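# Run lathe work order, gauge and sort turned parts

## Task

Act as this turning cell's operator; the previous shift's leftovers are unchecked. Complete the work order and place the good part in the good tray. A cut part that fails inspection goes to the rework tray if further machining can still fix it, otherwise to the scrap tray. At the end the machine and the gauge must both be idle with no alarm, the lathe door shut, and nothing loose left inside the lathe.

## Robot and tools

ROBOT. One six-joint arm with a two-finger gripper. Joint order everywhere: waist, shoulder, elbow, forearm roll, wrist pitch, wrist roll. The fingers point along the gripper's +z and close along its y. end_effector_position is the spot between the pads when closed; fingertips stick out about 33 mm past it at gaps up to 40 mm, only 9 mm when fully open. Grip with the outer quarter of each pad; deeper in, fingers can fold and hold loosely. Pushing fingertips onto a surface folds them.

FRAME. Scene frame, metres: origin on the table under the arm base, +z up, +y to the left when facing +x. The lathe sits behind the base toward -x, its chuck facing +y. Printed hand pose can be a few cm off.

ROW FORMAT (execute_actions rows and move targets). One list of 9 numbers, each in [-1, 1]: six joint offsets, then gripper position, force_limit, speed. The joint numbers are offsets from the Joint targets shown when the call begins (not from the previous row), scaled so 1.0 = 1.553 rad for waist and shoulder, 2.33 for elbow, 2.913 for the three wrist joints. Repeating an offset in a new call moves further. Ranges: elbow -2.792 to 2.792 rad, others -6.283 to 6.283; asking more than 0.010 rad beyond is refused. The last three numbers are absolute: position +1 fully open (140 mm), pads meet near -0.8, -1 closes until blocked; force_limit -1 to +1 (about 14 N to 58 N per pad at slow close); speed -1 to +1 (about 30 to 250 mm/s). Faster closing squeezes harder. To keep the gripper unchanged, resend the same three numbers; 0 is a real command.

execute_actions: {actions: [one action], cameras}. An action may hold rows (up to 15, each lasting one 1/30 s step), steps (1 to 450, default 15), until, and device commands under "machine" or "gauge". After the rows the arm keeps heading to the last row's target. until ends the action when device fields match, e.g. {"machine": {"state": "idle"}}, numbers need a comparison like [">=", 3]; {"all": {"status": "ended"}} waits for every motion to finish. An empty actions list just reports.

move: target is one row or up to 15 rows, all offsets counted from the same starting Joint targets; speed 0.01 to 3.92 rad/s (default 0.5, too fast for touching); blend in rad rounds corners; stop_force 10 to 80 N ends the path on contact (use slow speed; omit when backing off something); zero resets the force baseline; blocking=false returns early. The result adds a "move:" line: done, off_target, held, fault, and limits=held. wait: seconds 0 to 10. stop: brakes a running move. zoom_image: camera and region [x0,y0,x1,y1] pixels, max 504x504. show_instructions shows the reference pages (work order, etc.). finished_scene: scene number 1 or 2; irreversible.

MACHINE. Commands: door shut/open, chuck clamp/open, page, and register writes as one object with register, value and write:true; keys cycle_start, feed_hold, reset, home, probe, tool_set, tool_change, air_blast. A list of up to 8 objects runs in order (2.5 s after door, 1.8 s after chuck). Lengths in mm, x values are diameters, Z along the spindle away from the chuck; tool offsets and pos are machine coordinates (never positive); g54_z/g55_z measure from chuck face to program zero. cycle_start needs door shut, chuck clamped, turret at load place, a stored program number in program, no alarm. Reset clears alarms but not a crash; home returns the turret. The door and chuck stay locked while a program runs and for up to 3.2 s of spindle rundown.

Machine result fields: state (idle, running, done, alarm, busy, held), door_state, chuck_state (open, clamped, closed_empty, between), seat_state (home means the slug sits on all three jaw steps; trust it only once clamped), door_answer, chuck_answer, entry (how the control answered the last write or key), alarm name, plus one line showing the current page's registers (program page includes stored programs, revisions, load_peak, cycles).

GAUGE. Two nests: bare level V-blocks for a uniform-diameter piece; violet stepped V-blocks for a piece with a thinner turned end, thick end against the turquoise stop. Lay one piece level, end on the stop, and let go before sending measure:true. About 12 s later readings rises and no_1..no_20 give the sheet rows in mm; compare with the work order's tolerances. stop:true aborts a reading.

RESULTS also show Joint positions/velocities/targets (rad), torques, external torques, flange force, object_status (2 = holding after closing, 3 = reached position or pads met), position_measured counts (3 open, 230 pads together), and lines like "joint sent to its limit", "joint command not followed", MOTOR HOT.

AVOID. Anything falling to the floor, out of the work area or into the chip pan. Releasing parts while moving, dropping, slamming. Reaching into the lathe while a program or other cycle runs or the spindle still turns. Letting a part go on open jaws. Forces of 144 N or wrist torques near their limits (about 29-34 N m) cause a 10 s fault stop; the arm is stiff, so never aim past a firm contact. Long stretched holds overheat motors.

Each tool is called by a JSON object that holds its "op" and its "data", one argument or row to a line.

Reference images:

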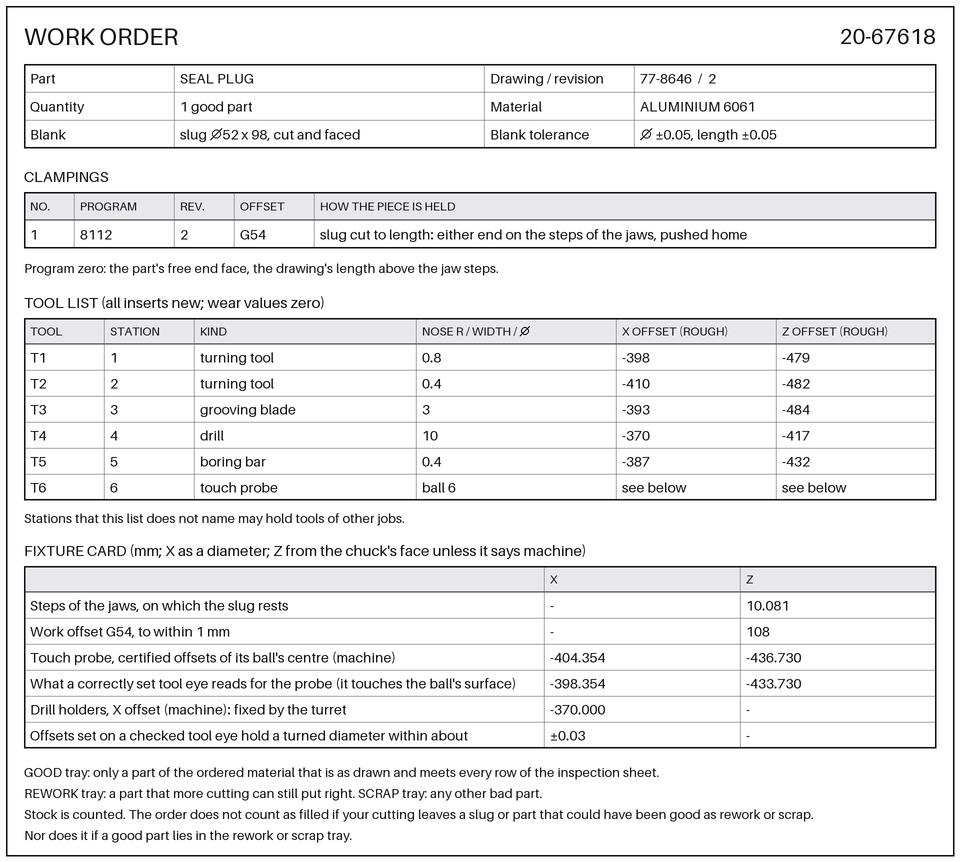

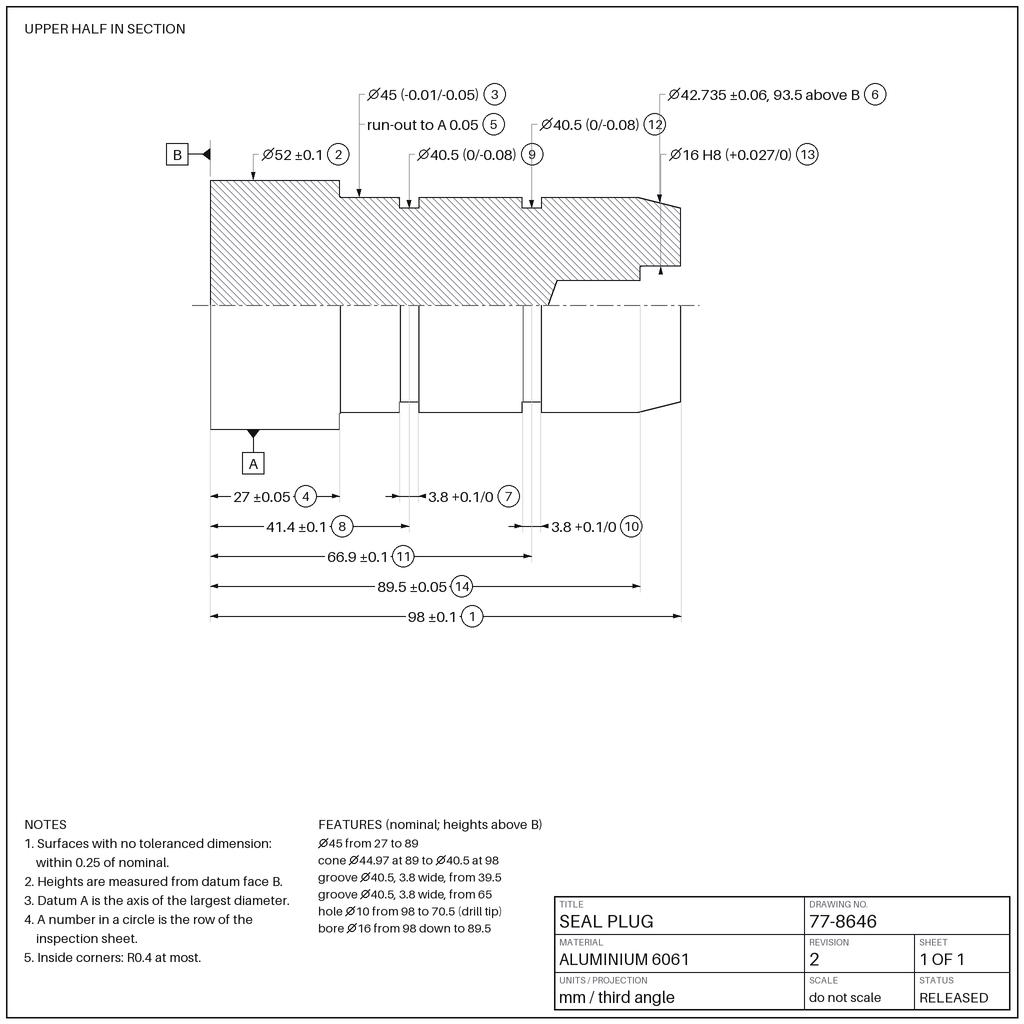

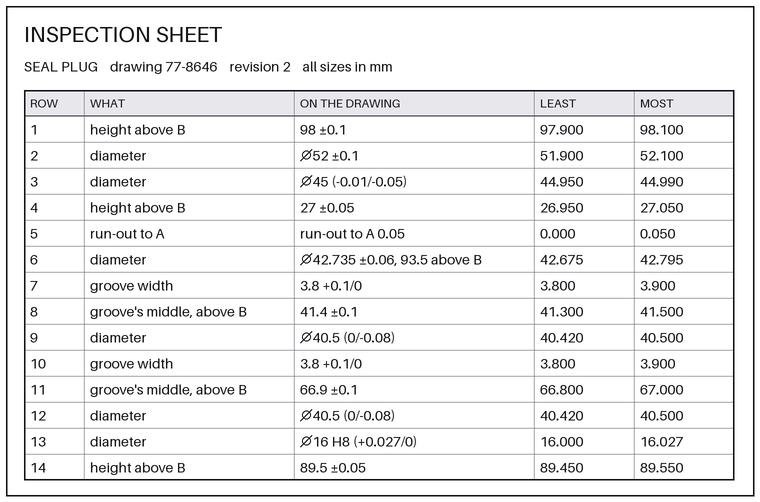

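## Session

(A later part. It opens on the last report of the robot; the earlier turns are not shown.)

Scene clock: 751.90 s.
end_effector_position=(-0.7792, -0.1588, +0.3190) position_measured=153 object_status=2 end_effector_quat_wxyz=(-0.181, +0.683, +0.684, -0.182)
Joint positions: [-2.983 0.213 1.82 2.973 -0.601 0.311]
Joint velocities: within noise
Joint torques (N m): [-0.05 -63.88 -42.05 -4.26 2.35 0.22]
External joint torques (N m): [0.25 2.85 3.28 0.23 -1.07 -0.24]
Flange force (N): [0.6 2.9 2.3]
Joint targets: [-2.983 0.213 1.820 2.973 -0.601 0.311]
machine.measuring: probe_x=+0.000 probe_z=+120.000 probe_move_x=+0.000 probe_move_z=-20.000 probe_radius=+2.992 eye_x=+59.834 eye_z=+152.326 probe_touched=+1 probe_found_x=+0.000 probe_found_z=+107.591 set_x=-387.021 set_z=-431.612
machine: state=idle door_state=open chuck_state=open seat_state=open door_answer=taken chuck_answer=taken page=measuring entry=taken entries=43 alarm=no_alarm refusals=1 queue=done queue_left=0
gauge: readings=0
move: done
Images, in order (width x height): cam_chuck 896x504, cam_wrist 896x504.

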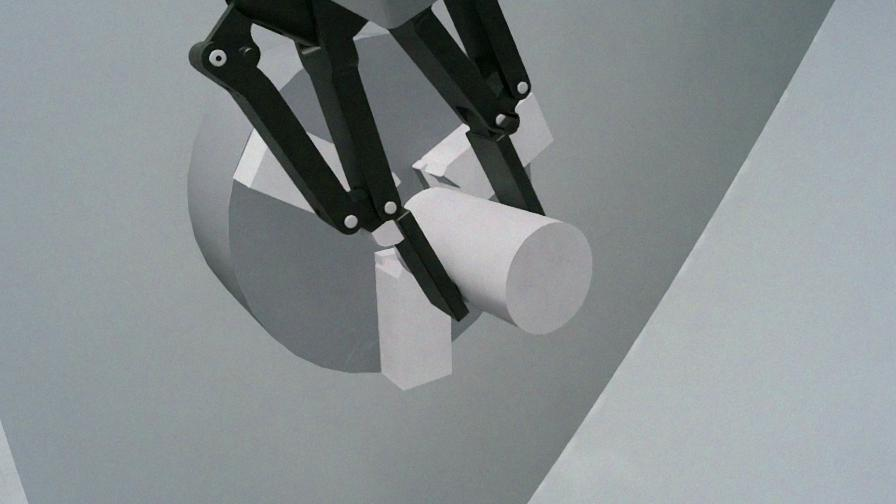

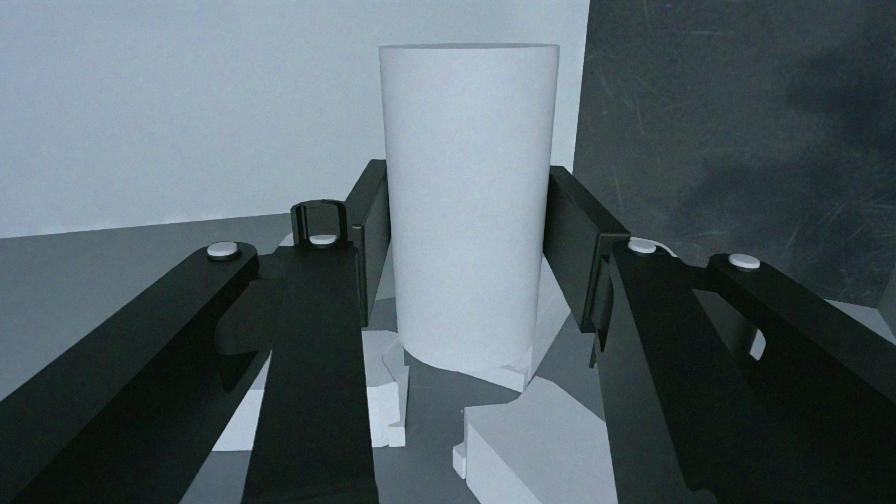

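{"op": "move", "data": {
  "target": [0, -0.0021, 0, 0, -0.0011, 0, -1, 0, -1],
  "speed": 0.02,
  "cameras": []
}}

{"op": "move", "data": {
  "target": [0.0200, 0.0052, -0.0040, -0.0088, -0.0023, 0.0164, -1, 0, -1],
  "speed": 0.025,
  "stop_force": 12,
  "cameras": ["cam_chuck","cam_wrist"]
}}

Scene clock: 757.00 s.
end_effector_position=(-0.7781, -0.1584, +0.3211) position_measured=153 object_status=2 end_effector_quat_wxyz=(-0.181, +0.683, +0.684, -0.182)
Joint positions: [-2.983 0.21 1.82 2.973 -0.604 0.311]
Joint velocities: within noise
Joint torques (N m): [-0.55 -64.27 -42.12 -4.23 2.32 0.11]
External joint torques (N m): [0.46 4.03 3.48 0.21 -1.05 -0.13]
Flange force (N): [-0.3 2.5 4.0]
Joint targets: [-2.983 0.210 1.820 2.973 -0.604 0.311]
machine.measuring: probe_x=+0.000 probe_z=+120.000 probe_move_x=+0.000 probe_move_z=-20.000 probe_radius=+2.992 eye_x=+59.834 eye_z=+152.326 probe_touched=+1 probe_found_x=+0.000 probe_found_z=+107.591 set_x=-387.021 set_z=-431.612
machine: state=idle door_state=open chuck_state=open seat_state=open door_answer=taken chuck_answer=taken page=measuring entry=taken entries=43 alarm=no_alarm refusals=1 queue=done queue_left=0
gauge: readings=0
move: done
No camera images: "cameras" was empty.

Scene clock: 759.53 s.
end_effector_position=(-0.7779, -0.1784, +0.3205) position_measured=153 object_status=2 end_effector_quat_wxyz=(-0.181, +0.683, +0.684, -0.181)
Joint positions: [-2.952 0.218 1.81 2.948 -0.611 0.359]
Joint velocities: within noise
Joint torques (N m): [-0.34 -63.12 -40.28 -4.22 1.65 0.08]
External joint torques (N m): [0.34 2.1 1.65 0.19 -0.42 -0.11]
Flange force (N): [-0.2 1.0 2.2]
Joint targets: [-2.952 0.218 1.810 2.948 -0.611 0.359]
machine.measuring: probe_x=+0.000 probe_z=+120.000 probe_move_x=+0.000 probe_move_z=-20.000 probe_radius=+2.992 eye_x=+59.834 eye_z=+152.326 probe_touched=+1 probe_found_x=+0.000 probe_found_z=+107.591 set_x=-387.021 set_z=-431.612
machine: state=idle door_state=open chuck_state=open seat_state=open door_answer=taken chuck_answer=taken page=measuring entry=taken entries=43 alarm=no_alarm refusals=1 queue=done queue_left=0
gauge: readings=0
move: done
Images, in order (width x height): cam_chuck 896x504, cam_wrist 896x504.

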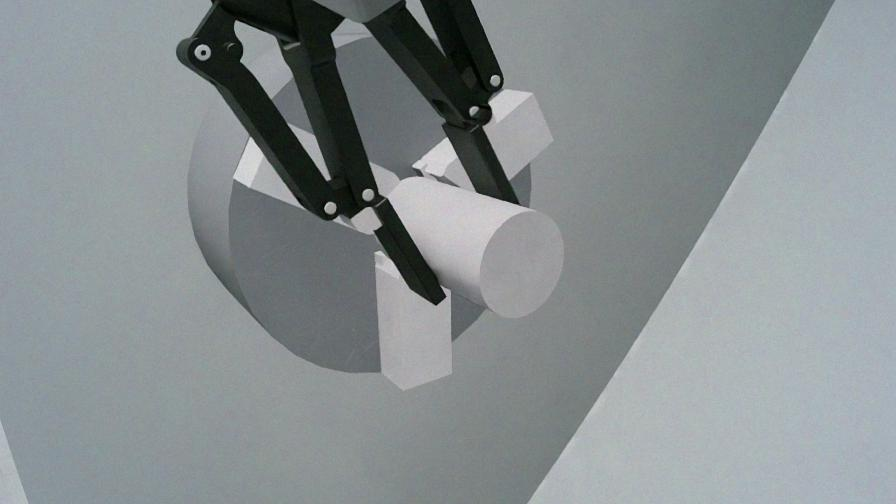

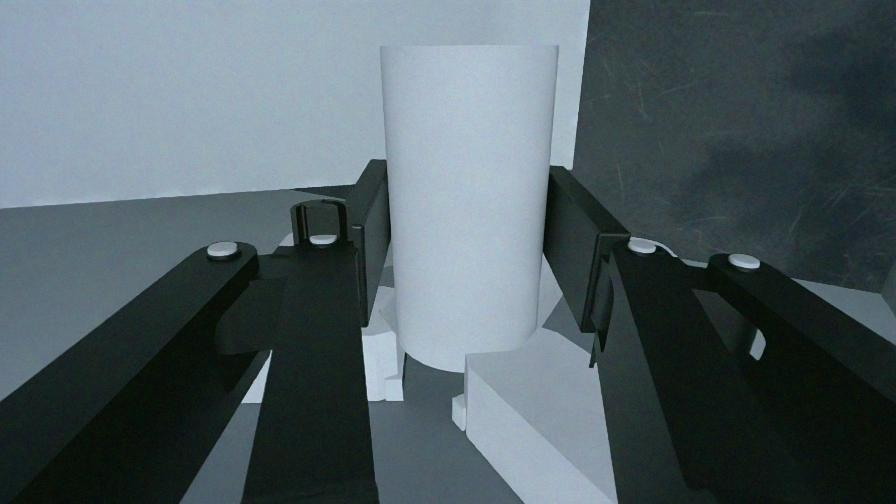

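{"op": "move", "data": {
  "target": [0.0120, 0.0031, -0.0024, -0.0053, -0.0014, 0.0099, -1, 0, -1],
  "speed": 0.012,
  "stop_force": 25,
  "cameras": ["cam_chuck","cam_wrist"]
}}

Scene clock: 765.70 s.
end_effector_position=(-0.7775, -0.1890, +0.3202) position_measured=154 object_status=2 end_effector_quat_wxyz=(-0.181, +0.683, +0.684, -0.181)
Joint positions: [-2.935 0.222 1.806 2.934 -0.615 0.384]
Joint velocities: within noise
Joint torques (N m): [18.02 -65.65 -48.25 0.3 6.61 0.44]
External joint torques (N m): [-17.87 3.85 9.38 -4.37 -5.37 -0.46]
Flange force (N): [24.4 6.6 2.3]
Joint targets: [-2.935 0.222 1.806 2.934 -0.615 0.384]
machine.measuring: probe_x=+0.000 probe_z=+120.000 probe_move_x=+0.000 probe_move_z=-20.000 probe_radius=+2.992 eye_x=+59.834 eye_z=+152.326 probe_touched=+1 probe_found_x=+0.000 probe_found_z=+107.591 set_x=-387.021 set_z=-431.612
machine: state=idle door_state=open chuck_state=open seat_state=open door_answer=taken chuck_answer=taken page=measuring entry=taken entries=43 alarm=no_alarm refusals=1 queue=done queue_left=0
gauge: readings=0
move: contact
Images, in order (width x height): cam_chuck 896x504, cam_wrist 896x504.

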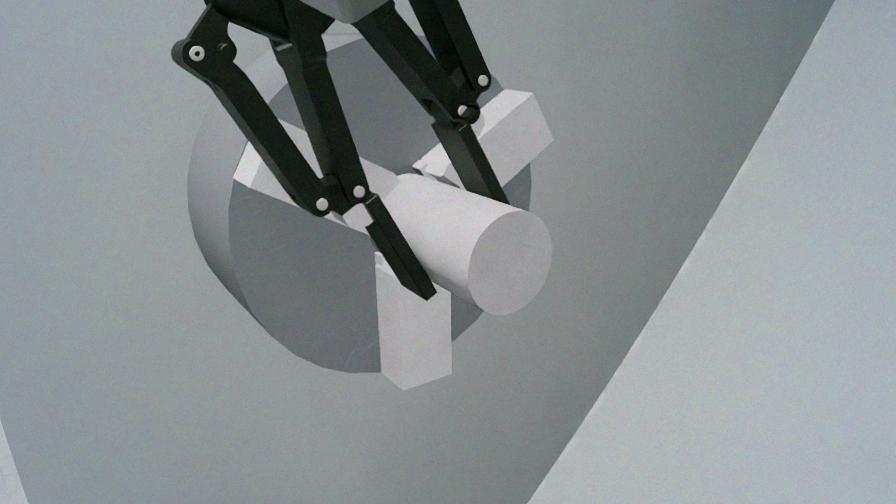

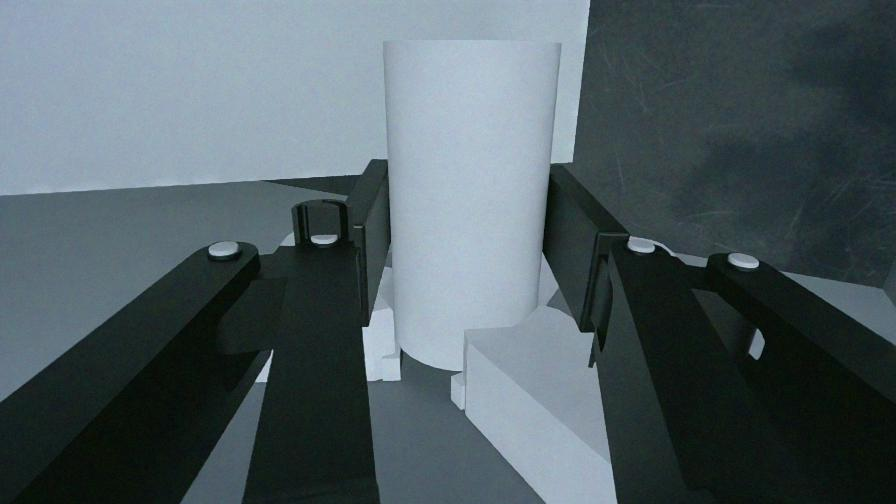

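{"op": "execute_actions", "data": {
  "actions": [
    {"machine":{"chuck":"clamp"},"steps":75,"until":{"machine":{"chuck_state":"clamped"}}}
  ],
  "cameras": ["cam_wrist"]
}}

Scene clock: 781.23 s.
end_effector_position=(-0.7777, -0.1890, +0.3204) position_measured=154 object_status=2 end_effector_quat_wxyz=(-0.181, +0.683, +0.683, -0.181)
Joint positions: [-2.935 0.222 1.805 2.934 -0.614 0.384]
Joint velocities: within noise
Joint torques (N m): [15.6 -52.55 -31.39 0.54 0.69 0.29]
External joint torques (N m): [-15.57 -9.31 -7.43 -4.61 0.54 -0.31]
Flange force (N): [19.0 -9.5 -7.9]
Joint targets: [-2.935 0.222 1.806 2.934 -0.615 0.384]
Tool commands: gripper/position=-1.0 gripper/force_limit=+0.0 gripper/speed=-1.0
machine.measuring: probe_x=+0.000 probe_z=+120.000 probe_move_x=+0.000 probe_move_z=-20.000 probe_radius=+2.992 eye_x=+59.834 eye_z=+152.326 probe_touched=+1 probe_found_x=+0.000 probe_found_z=+107.591 set_x=-387.021 set_z=-431.612
machine: state=idle door_state=open chuck_state=clamped seat_state=home door_answer=taken chuck_answer=taken page=measuring entry=taken entries=43 alarm=no_alarm refusals=1 queue=running queue_left=0
gauge: readings=0
Images, in order (width x height): cam_wrist 896x504.

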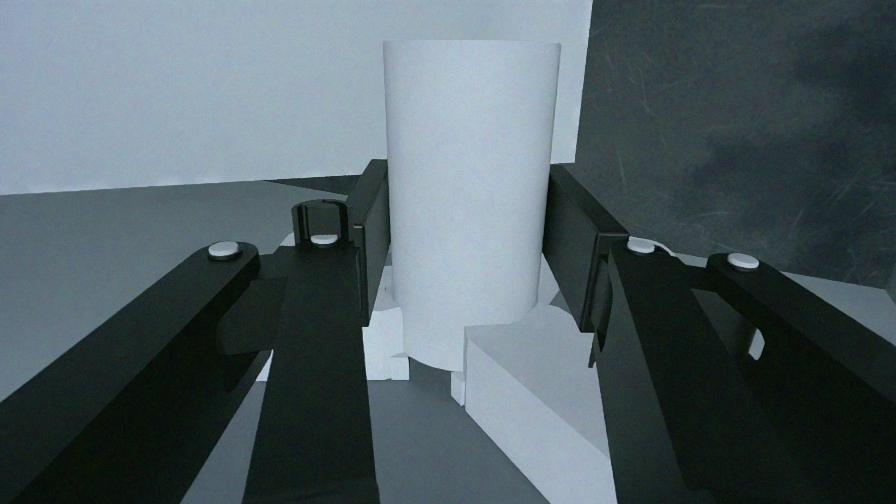

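{"op": "execute_actions", "data": {
  "actions": [
    {"rows":[[0,0,0,0,0,0,1,1,-1]],"steps":110}
  ],
  "cameras": []
}}

{"op": "move", "data": {
  "target": [
    [0.0142, -0.1043, -0.0124, 0.0082, -0.0656, -0.0072, 1, 1, -1],
    [-0.3567, -0.4520, 0.1567, 0.1871, -0.0354, -0.2963, 1, 1, -1],
    [-0.3638, -0.6581, 0.1262, 0.0714, -0.1510, -0.0855, 1, 1, -1],
    [-0.3638, -0.6581, 0.1262, 0.0714, -0.4212, -0.0855, 1, 1, -1],
    [0.8274, -0.6581, 0.1262, 0.0714, -0.4212, -0.0855, 1, 1, -1]
  ],
  "speed": [0.2, 0.5, 0.5, 0.6, 0.8],
  "blend": [0.03, 0.1, 0.1, 0.1, 0],
  "cameras": ["cam_chuck"]
}}

{"op": "execute_actions", "data": {
  "actions": [
    {"machine":[{"door":"shut"},{"register":"probe_x","value":0,"write":true},{"probe":true}],"steps":450,"until":{"machine":{"queue":["!=","running"],"state":"idle"}}}
  ],
  "cameras": ["cam_chuck"]
}}

Scene clock: 790.20 s.
end_effector_position=(-0.7776, -0.1890, +0.3202) position_measured=3 object_status=3 end_effector_quat_wxyz=(-0.181, +0.683, +0.684, -0.181)
Joint positions: [-2.935 0.222 1.806 2.934 -0.615 0.384]
Joint velocities: within noise
Joint torques (N m): [-1.14 -61.32 -38.36 -4.09 1.35 0.19]
External joint torques (N m): [1.32 -1.16 -0.7 0 -0.13 -0.22]
Flange force (N): [-1.4 -0.4 -2.0]
Joint targets: [-2.935 0.222 1.806 2.934 -0.615 0.384]
machine.measuring: probe_x=+0.000 probe_z=+120.000 probe_move_x=+0.000 probe_move_z=-20.000 probe_radius=+2.992 eye_x=+59.834 eye_z=+152.326 probe_touched=+1 probe_found_x=+0.000 probe_found_z=+107.591 set_x=-387.021 set_z=-431.612
machine: state=idle door_state=open chuck_state=clamped seat_state=home door_answer=taken chuck_answer=taken page=measuring entry=taken entries=43 alarm=no_alarm refusals=1 queue=done queue_left=0
gauge: readings=0
No camera images: "cameras" was empty.

Scene clock: 798.10 s.
end_effector_position=(+0.0293, -0.0962, +0.5025) position_measured=3 object_status=3 end_effector_quat_wxyz=(+0.002, +0.088, +0.996, +0.001)
Joint positions: [-1.65 -0.8 2.1 3.142 -1.841 0.135]
Joint velocities: within noise
Joint torques (N m): [-1.11 33.12 -39.8 -4.12 0.03 0.28]
External joint torques (N m): [1.06 0.69 -0.18 -0.02 -0.04 -0.28]
Flange force (N): [0.0 0.0 0.0]
Joint targets: [-1.650 -0.800 2.100 3.142 -1.841 0.135]
machine.measuring: probe_x=+0.000 probe_z=+120.000 probe_move_x=+0.000 probe_move_z=-20.000 probe_radius=+2.992 eye_x=+59.834 eye_z=+152.326 probe_touched=+1 probe_found_x=+0.000 probe_found_z=+107.591 set_x=-387.021 set_z=-431.612
machine: state=idle door_state=open chuck_state=clamped seat_state=home door_answer=taken chuck_answer=taken page=measuring entry=taken entries=43 alarm=no_alarm refusals=1 queue=done queue_left=0
gauge: readings=0
move: done
Images, in order (width x height): cam_chuck 896x504.

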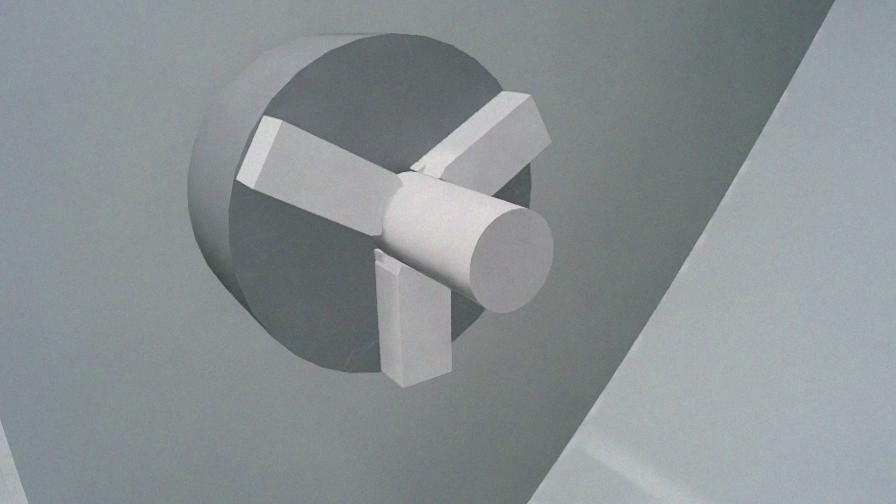

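Scene clock: 807.07 s.
end_effector_position=(+0.0293, -0.0962, +0.5025) position_measured=3 object_status=3 end_effector_quat_wxyz=(+0.002, +0.088, +0.996, +0.001)
Joint positions: [-1.65 -0.8 2.1 3.142 -1.841 0.135]
Joint velocities: within noise
Joint torques (N m): [-0.47 33.51 -40.11 -4.08 0.18 0.25]
External joint torques (N m): [0.4 0.19 0.09 -0.06 -0.19 -0.25]
Flange force (N): [0.0 0.0 0.0]
Joint targets: [-1.650 -0.800 2.100 3.142 -1.841 0.135]
Tool commands: gripper/position=+1.0 gripper/force_limit=+1.0 gripper/speed=-1.0
machine.measuring: probe_x=+0.000 probe_z=+120.000 probe_move_x=+0.000 probe_move_z=-20.000 probe_radius=+2.992 eye_x=+59.834 eye_z=+152.326 probe_touched=+1 probe_found_x=+0.000 probe_found_z=+107.605 set_x=-387.021 set_z=-431.612
machine: state=idle door_state=shut chuck_state=clamped seat_state=home door_answer=taken chuck_answer=taken page=measuring entry=taken entries=45 alarm=no_alarm refusals=1 queue=done queue_left=0
gauge: readings=0
Images, in order (width x height): cam_chuck 896x504.

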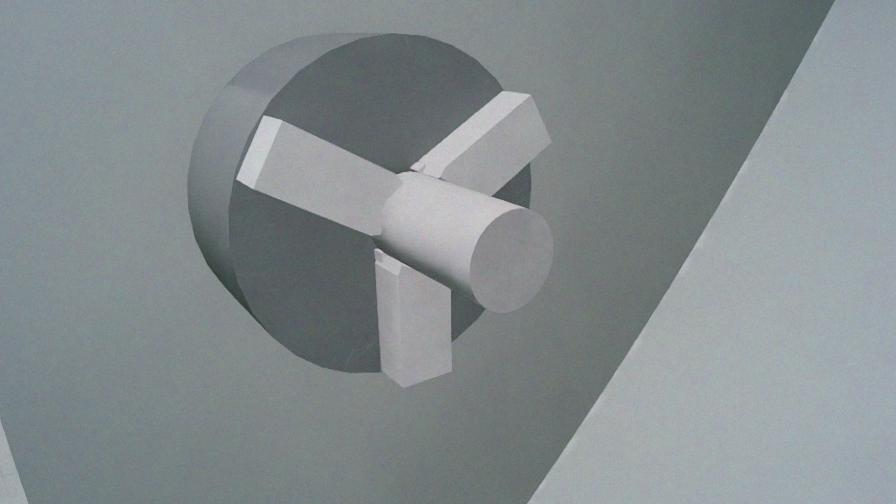

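{"op": "move", "data": {
  "target": [
    [0.5450, 0.6582, -0.0747, 0, 0.2909, -0.3088, 0.6, 0, -1],
    [0.5450, 0.7464, -0.0354, 0, 0.3694, -0.3088, 0.6, 0, -1]
  ],
  "speed": [0.7, 0.15],
  "blend": [0.02, 0],
  "cameras": ["cam_wrist","cam_low"]
}}

Scene clock: 820.17 s.
end_effector_position=(+0.4604, -0.3942, +0.0988) position_measured=53 object_status=3 end_effector_quat_wxyz=(-0.002, +0.707, -0.708, +0.000)
Joint positions: [-0.803 0.359 2.017 3.142 -0.765 -0.764]
Joint velocities: within noise
Joint torques (N m): [-0.22 -64.2 -28.74 -2.96 0.08 0.26]
External joint torques (N m): [0.42 -0.24 -0.08 -0.01 -0.05 -0.26]
Flange force (N): [-0.3 -0.1 -0.4]
Joint targets: [-0.803 0.359 2.017 3.142 -0.765 -0.764]
machine.measuring: probe_x=+0.000 probe_z=+120.000 probe_move_x=+0.000 probe_move_z=-20.000 probe_radius=+2.992 eye_x=+59.834 eye_z=+152.326 probe_touched=+1 probe_found_x=+0.000 probe_found_z=+107.605 set_x=-387.021 set_z=-431.612
machine: state=idle door_state=shut chuck_state=clamped seat_state=home door_answer=taken chuck_answer=taken page=measuring entry=taken entries=45 alarm=no_alarm refusals=1 queue=done queue_left=0
gauge: readings=0
move: done
Images, in order (width x height): cam_low 896x504, cam_wrist 896x504.

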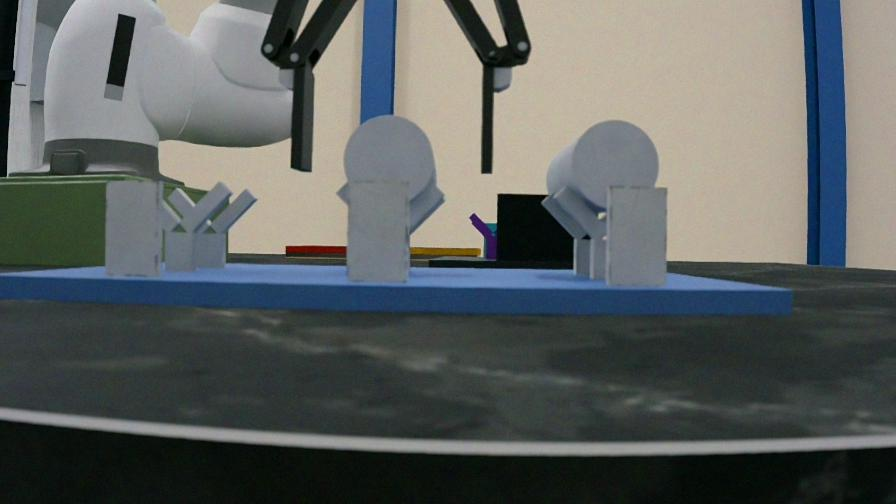

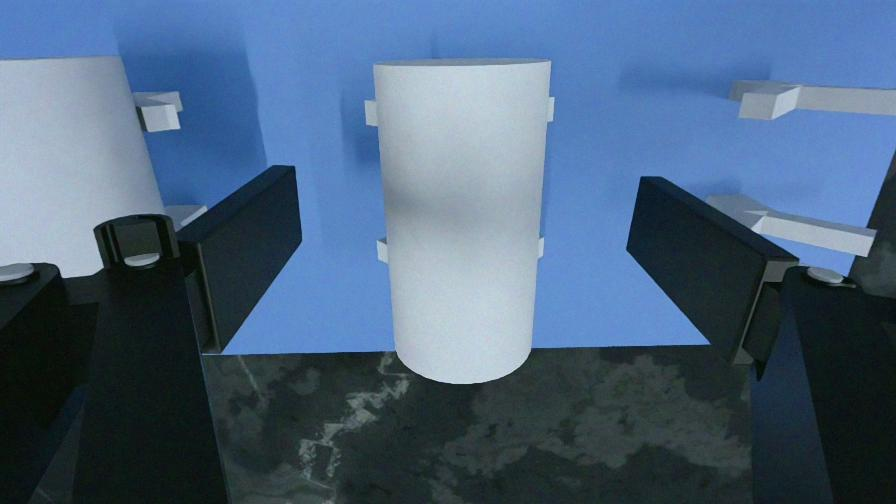

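{"op": "execute_actions", "data": {
  "actions": [
    {"rows":[[0,0,0,0,0,0,-1,0,-1]],"steps":90}
  ],
  "cameras": []
}}

{"op": "move", "data": {
  "target": [
    [0, -0.0882, -0.0393, 0, -0.0784, 0, -1, 0, -1],
    [0.5123, -0.0196, -0.0987, 0, -0.0896, 0.2954, -1, 0, -1]
  ],
  "speed": [0.15, 0.5],
  "blend": [0.02, 0],
  "cameras": ["cam_wrist","cam_high"]
}}

Scene clock: 831.57 s.
end_effector_position=(+0.4604, -0.3942, +0.0988) position_measured=153 object_status=2 end_effector_quat_wxyz=(-0.002, +0.707, -0.707, +0.000)
Joint positions: [-0.803 0.359 2.017 3.142 -0.765 -0.764]
Joint velocities: within noise
Joint torques (N m): [-9.16 -56.02 -24.43 -5.68 0.48 1.23]
External joint torques (N m): [9.45 -9.03 -4.41 2.7 -0.46 -1.23]
Flange force (N): [-11.3 -7.6 -15.0]
Joint targets: [-0.803 0.359 2.017 3.142 -0.765 -0.764]
machine.measuring: probe_x=+0.000 probe_z=+120.000 probe_move_x=+0.000 probe_move_z=-20.000 probe_radius=+2.992 eye_x=+59.834 eye_z=+152.326 probe_touched=+1 probe_found_x=+0.000 probe_found_z=+107.605 set_x=-387.021 set_z=-431.612
machine: state=idle door_state=shut chuck_state=clamped seat_state=home door_answer=taken chuck_answer=taken page=measuring entry=taken entries=45 alarm=no_alarm refusals=1 queue=done queue_left=0
gauge: readings=0
No camera images: "cameras" was empty.

Scene clock: 835.20 s.
end_effector_position=(+0.6762, +0.0550, +0.2202) position_measured=153 object_status=2 end_effector_quat_wxyz=(-0.002, +0.683, -0.730, +0.000)
Joint positions: [-0.008 0.329 1.787 3.142 -1.026 0.096]
Joint velocities: within noise
Joint torques (N m): [-0.97 -71.49 -37.54 -3.68 0.15 0.34]
External joint torques (N m): [1.13 2.67 1.72 -0.02 -0.15 -0.34]
Flange force (N): [-1.2 -0.3 3.5]
Joint targets: [-0.008 0.329 1.787 3.142 -1.026 0.096]
machine.measuring: probe_x=+0.000 probe_z=+120.000 probe_move_x=+0.000 probe_move_z=-20.000 probe_radius=+2.992 eye_x=+59.834 eye_z=+152.326 probe_touched=+1 probe_found_x=+0.000 probe_found_z=+107.605 set_x=-387.021 set_z=-431.612
machine: state=idle door_state=shut chuck_state=clamped seat_state=home door_answer=taken chuck_answer=taken page=measuring entry=taken entries=45 alarm=no_alarm refusals=1 queue=done queue_left=0
gauge: readings=0
move: done
Images, in order (width x height): cam_high 896x504, cam_wrist 896x504.

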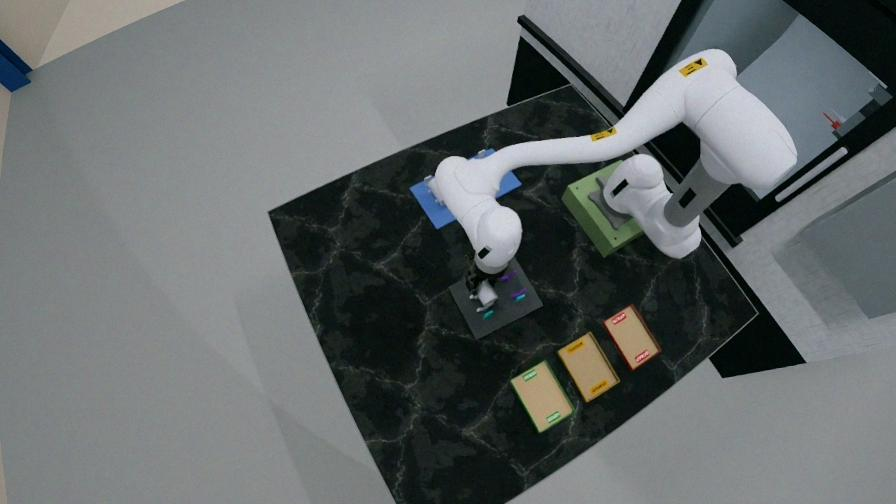

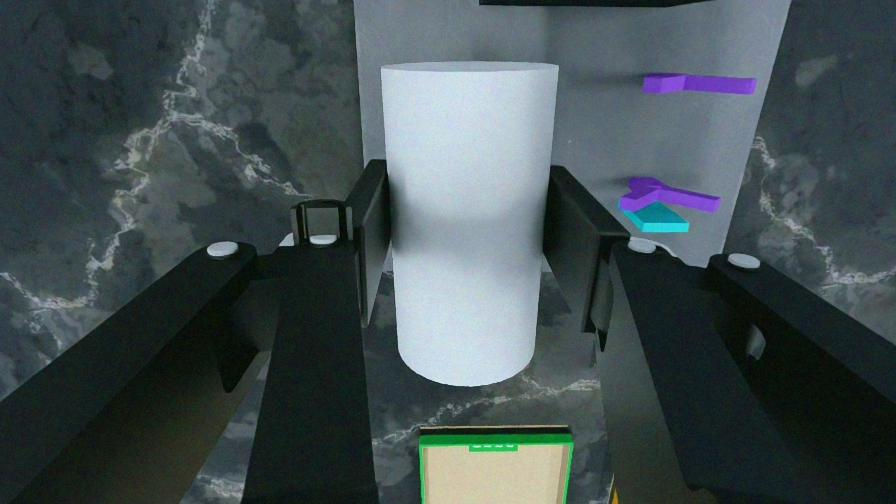

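{"op": "move", "data": {
  "target": [
    [0, 0.0429, 0.0201, 0, 0.0389, 0, -1, 0, -1],
    [0, 0.0780, 0.0365, 0, 0.0708, 0, -1, 0, -1]
  ],
  "speed": [0.1, 0.02],
  "stop_force": 10,
  "cameras": ["cam_wrist","cam_low"]
}}

Scene clock: 851.70 s.
end_effector_position=(+0.6770, +0.0553, +0.1049) position_measured=153 object_status=2 end_effector_quat_wxyz=(-0.002, +0.683, -0.730, +0.000)
Joint positions: [-0.008 0.445 1.869 3.142 -0.829 0.096]
Joint velocities: within noise
Joint torques (N m): [-1.43 -59 -26.68 -3.23 2.49 0.31]
External joint torques (N m): [1.55 -15.17 -3.87 0.06 -2.51 -0.31]
Flange force (N): [-0.5 9.0 -23.7]
Joint targets: [-0.008 0.445 1.869 3.142 -0.829 0.096]
machine.measuring: probe_x=+0.000 probe_z=+120.000 probe_move_x=+0.000 probe_move_z=-20.000 probe_radius=+2.992 eye_x=+59.834 eye_z=+152.326 probe_touched=+1 probe_found_x=+0.000 probe_found_z=+107.605 set_x=-387.021 set_z=-431.612
machine: state=idle door_state=shut chuck_state=clamped seat_state=home door_answer=taken chuck_answer=taken page=measuring entry=taken entries=45 alarm=no_alarm refusals=1 queue=done queue_left=0
gauge: readings=0
move: contact; path passed 1 of 2 targets
Images, in order (width x height): cam_low 896x504, cam_wrist 896x504.

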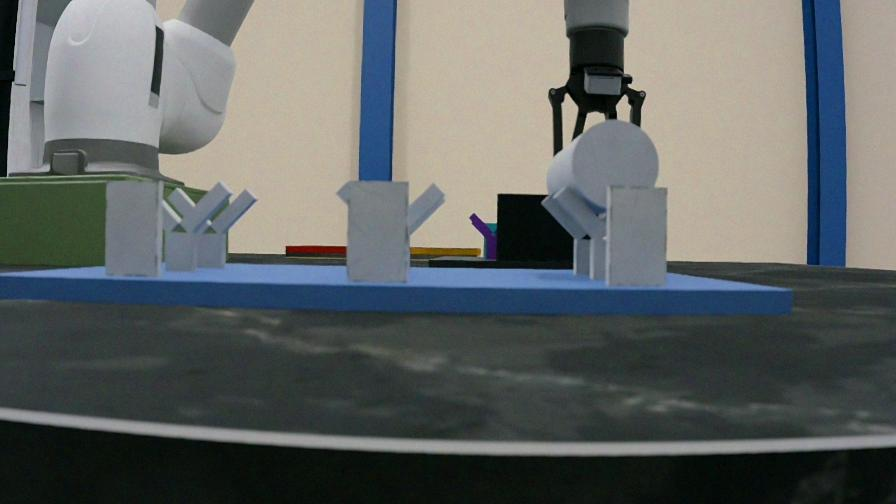

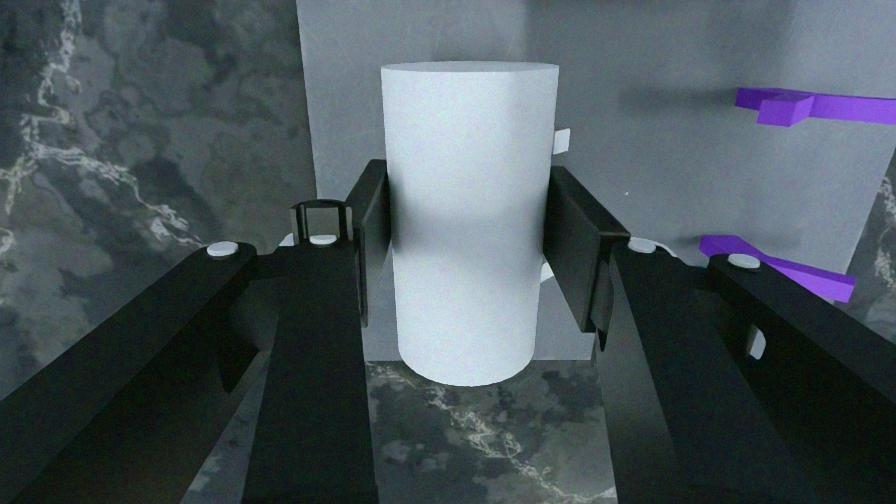

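{"op": "move", "data": {
  "target": [0, -0.0053, 0.0017, 0, -0.0015, 0, -1, 0, -1],
  "speed": 0.02,
  "cameras": []
}}

{"op": "move", "data": {
  "target": [0, 0.0074, 0.0023, 0, 0.0057, 0, -1, 0, -1],
  "speed": 0.01,
  "stop_force": 10,
  "cameras": ["cam_wrist"]
}}

Scene clock: 857.20 s.
end_effector_position=(+0.6739, +0.0552, +0.1088) position_measured=153 object_status=2 end_effector_quat_wxyz=(-0.002, +0.683, -0.730, +0.000)
Joint positions: [-0.008 0.437 1.873 3.142 -0.833 0.096]
Joint velocities: within noise
Joint torques (N m): [0.03 -76.44 -32.76 -3.14 0.13 0.22]
External joint torques (N m): [0.19 2.64 1.89 -0.05 -0.13 -0.22]
Flange force (N): [0.1 0.4 3.8]
Joint targets: [-0.008 0.437 1.873 3.142 -0.833 0.096]
machine.measuring: probe_x=+0.000 probe_z=+120.000 probe_move_x=+0.000 probe_move_z=-20.000 probe_radius=+2.992 eye_x=+59.834 eye_z=+152.326 probe_touched=+1 probe_found_x=+0.000 probe_found_z=+107.605 set_x=-387.021 set_z=-431.612
machine: state=idle door_state=shut chuck_state=clamped seat_state=home door_answer=taken chuck_answer=taken page=measuring entry=taken entries=45 alarm=no_alarm refusals=1 queue=done queue_left=0
gauge: readings=0
move: done
No camera images: "cameras" was empty.

Scene clock: 858.93 s.
end_effector_position=(+0.6740, +0.0552, +0.1019) position_measured=153 object_status=2 end_effector_quat_wxyz=(-0.002, +0.683, -0.730, +0.000)
Joint positions: [-0.008 0.445 1.876 3.142 -0.822 0.096]
Joint velocities: within noise
Joint torques (N m): [-0.9 -62.08 -27.24 -3.3 2.22 0.26]
External joint torques (N m): [1.07 -12.5 -3.3 0.14 -2.23 -0.26]
Flange force (N): [-0.2 7.0 -20.0]
Joint targets: [-0.008 0.445 1.876 3.142 -0.822 0.096]
machine.measuring: probe_x=+0.000 probe_z=+120.000 probe_move_x=+0.000 probe_move_z=-20.000 probe_radius=+2.992 eye_x=+59.834 eye_z=+152.326 probe_touched=+1 probe_found_x=+0.000 probe_found_z=+107.605 set_x=-387.021 set_z=-431.612
machine: state=idle door_state=shut chuck_state=clamped seat_state=home door_answer=taken chuck_answer=taken page=measuring entry=taken entries=45 alarm=no_alarm refusals=1 queue=done queue_left=0
gauge: readings=0
move: contact
Images, in order (width x height): cam_wrist 896x504.

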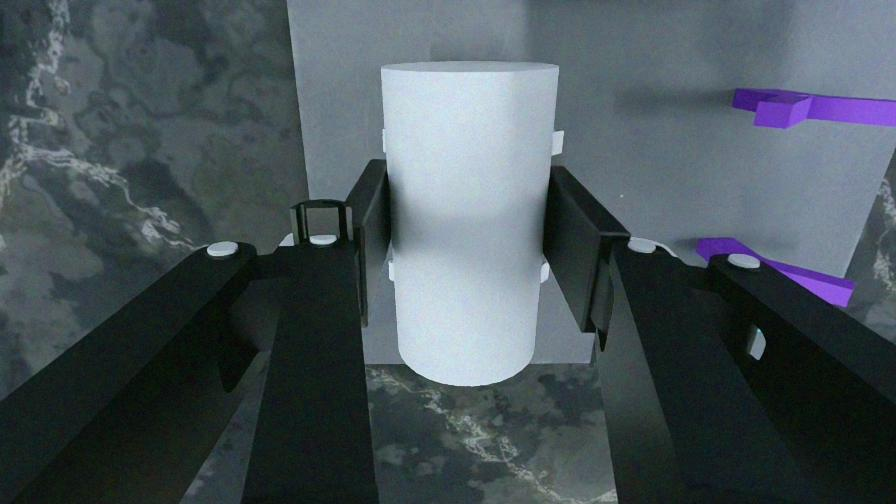

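{"op": "move", "data": {
  "target": [0, -0.0013, 0.0004, 0, -0.0004, 0, -1, 0, -1],
  "speed": 0.02,
  "cameras": []
}}

{"op": "move", "data": {
  "target": [0.0086, 0.0006, -0.0007, 0, -0.0002, 0.0046, -1, 0, -1],
  "speed": 0.01,
  "stop_force": 10,
  "cameras": ["cam_wrist"]
}}

Scene clock: 864.47 s.
end_effector_position=(+0.6732, +0.0552, +0.1028) position_measured=153 object_status=2 end_effector_quat_wxyz=(-0.002, +0.683, -0.730, +0.000)
Joint positions: [-0.008 0.443 1.877 3.142 -0.823 0.096]
Joint velocities: within noise
Joint torques (N m): [0.33 -76.42 -32.25 -3.14 0.11 0.26]
External joint torques (N m): [-0.06 2.42 1.63 -0.02 -0.1 -0.26]
Flange force (N): [0.5 0.2 3.5]
Joint targets: [-0.008 0.443 1.877 3.142 -0.823 0.096]
machine.measuring: probe_x=+0.000 probe_z=+120.000 probe_move_x=+0.000 probe_move_z=-20.000 probe_radius=+2.992 eye_x=+59.834 eye_z=+152.326 probe_touched=+1 probe_found_x=+0.000 probe_found_z=+107.605 set_x=-387.021 set_z=-431.612
machine: state=idle door_state=shut chuck_state=clamped seat_state=home door_answer=taken chuck_answer=taken page=measuring entry=taken entries=45 alarm=no_alarm refusals=1 queue=done queue_left=0
gauge: readings=0
move: done
No camera images: "cameras" was empty.

Scene clock: 865.63 s.
end_effector_position=(+0.6733, +0.0590, +0.1029) position_measured=153 object_status=2 end_effector_quat_wxyz=(-0.002, +0.683, -0.730, +0.000)
Joint positions: [-0.002 0.443 1.876 3.142 -0.823 0.102]
Joint velocities: within noise
Joint torques (N m): [8.65 -74.25 -31.65 0.29 0.51 0.14]
External joint torques (N m): [-8.57 0.25 1.03 -3.46 -0.51 -0.14]
Flange force (N): [13.1 0.1 0.0]
Joint targets: [-0.002 0.443 1.877 3.142 -0.823 0.102]
machine.measuring: probe_x=+0.000 probe_z=+120.000 probe_move_x=+0.000 probe_move_z=-20.000 probe_radius=+2.992 eye_x=+59.834 eye_z=+152.326 probe_touched=+1 probe_found_x=+0.000 probe_found_z=+107.605 set_x=-387.021 set_z=-431.612
machine: state=idle door_state=shut chuck_state=clamped seat_state=home door_answer=taken chuck_answer=taken page=measuring entry=taken entries=45 alarm=no_alarm refusals=1 queue=done queue_left=0
gauge: readings=0
move: contact
Images, in order (width x height): cam_wrist 896x504.

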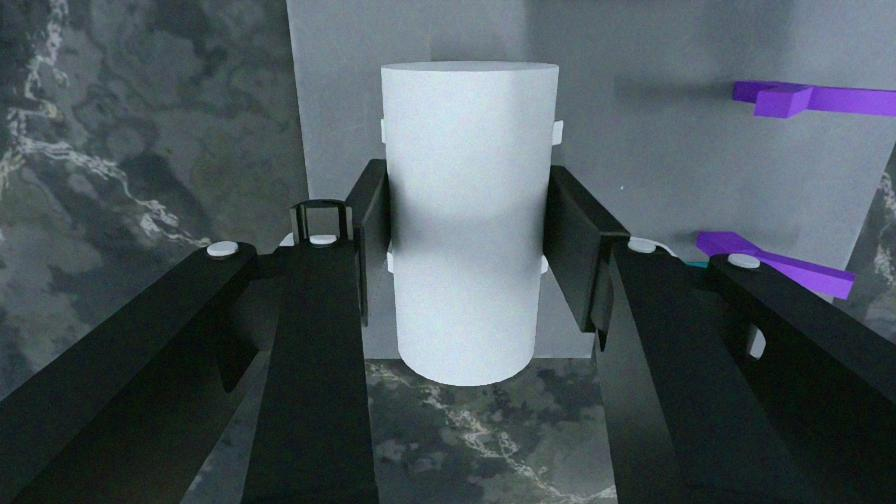

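{"op": "move", "data": {
  "target": [0, 0.0022, 0.0007, 0, 0.0017, 0, -1, 0, -1],
  "speed": 0.01,
  "stop_force": 10,
  "cameras": []
}}

{"op": "execute_actions", "data": {
  "actions": [
    {"rows":[[0,0,0,0,0,0,0.6,0,-1]],"steps":90}
  ],
  "cameras": ["cam_wrist"]
}}

Scene clock: 868.77 s.
end_effector_position=(+0.6732, +0.0591, +0.1010) position_measured=153 object_status=2 end_effector_quat_wxyz=(-0.002, +0.683, -0.730, +0.000)
Joint positions: [-0.002 0.445 1.878 3.142 -0.82 0.102]
Joint velocities: within noise
Joint torques (N m): [3.26 -61.57 -28.59 -1.27 3.06 0.32]
External joint torques (N m): [-3.13 -12.78 -1.93 -1.89 -3.06 -0.32]
Flange force (N): [6.5 8.8 -21.0]
Joint targets: [-0.002 0.445 1.878 3.142 -0.820 0.102]
machine.measuring: probe_x=+0.000 probe_z=+120.000 probe_move_x=+0.000 probe_move_z=-20.000 probe_radius=+2.992 eye_x=+59.834 eye_z=+152.326 probe_touched=+1 probe_found_x=+0.000 probe_found_z=+107.605 set_x=-387.021 set_z=-431.612
machine: state=idle door_state=shut chuck_state=clamped seat_state=home door_answer=taken chuck_answer=taken page=measuring entry=taken entries=45 alarm=no_alarm refusals=1 queue=done queue_left=0
gauge: readings=0
move: contact
No camera images: "cameras" was empty.

Scene clock: 871.97 s.
end_effector_position=(+0.6732, +0.0591, +0.1010) position_measured=53 object_status=3 end_effector_quat_wxyz=(-0.002, +0.683, -0.730, +0.000)
Joint positions: [-0.002 0.445 1.878 3.142 -0.82 0.102]
Joint velocities: within noise
Joint torques (N m): [-0.06 -72.5 -30.18 -3.15 0.13 0.26]
External joint torques (N m): [0.23 -1.56 -0.14 0.01 -0.14 -0.26]
Flange force (N): [0.3 1.5 -2.1]
Joint targets: [-0.002 0.445 1.878 3.142 -0.820 0.102]
machine.measuring: probe_x=+0.000 probe_z=+120.000 probe_move_x=+0.000 probe_move_z=-20.000 probe_radius=+2.992 eye_x=+59.834 eye_z=+152.326 probe_touched=+1 probe_found_x=+0.000 probe_found_z=+107.605 set_x=-387.021 set_z=-431.612
machine: state=idle door_state=shut chuck_state=clamped seat_state=home door_answer=taken chuck_answer=taken page=measuring entry=taken entries=45 alarm=no_alarm refusals=1 queue=done queue_left=0
gauge: readings=0
Images, in order (width x height): cam_wrist 896x504.

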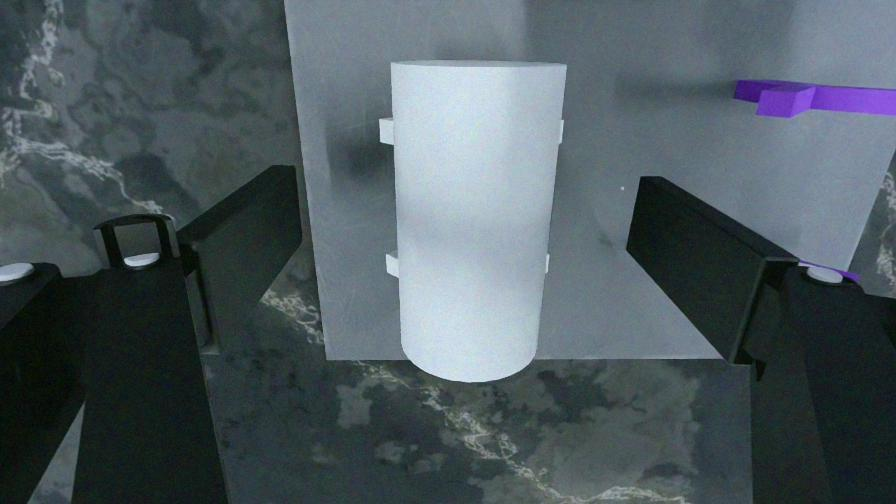

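{"op": "execute_actions", "data": {
  "actions": [
    {"gauge":{"measure":true},"steps":420,"until":{"gauge":{"readings":[">=",1]}}}
  ],
  "cameras": []
}}

Scene clock: 886.20 s.
end_effector_position=(+0.6732, +0.0591, +0.1010) position_measured=53 object_status=3 end_effector_quat_wxyz=(-0.002, +0.683, -0.730, +0.000)
Joint positions: [-0.002 0.445 1.878 3.142 -0.82 0.102]
Joint velocities: within noise
Joint torques (N m): [-0.19 -72.98 -30.13 -3.1 0.13 0.23]
External joint torques (N m): [0.23 -0.76 -0.2 -0.04 -0.13 -0.23]
Flange force (N): [0.1 0.4 -1.2]
Joint targets: [-0.002 0.445 1.878 3.142 -0.820 0.102]
Tool commands: gripper/position=+0.6 gripper/force_limit=+0.0 gripper/speed=-1.0
machine.measuring: probe_x=+0.000 probe_z=+120.000 probe_move_x=+0.000 probe_move_z=-20.000 probe_radius=+2.992 eye_x=+59.834 eye_z=+152.326 probe_touched=+1 probe_found_x=+0.000 probe_found_z=+107.605 set_x=-387.021 set_z=-431.612
machine: state=idle door_state=shut chuck_state=clamped seat_state=home door_answer=taken chuck_answer=taken page=measuring entry=taken entries=45 alarm=no_alarm refusals=1 queue=done queue_left=0
gauge: message=started readings=1 no_1=98.013 no_2=52.010 no_3=52.013 no_4=98.013 no_5=0.005 no_6=52.010 no_9=52.010 no_12=52.012 no_14=98.015
No camera images: "cameras" was empty.


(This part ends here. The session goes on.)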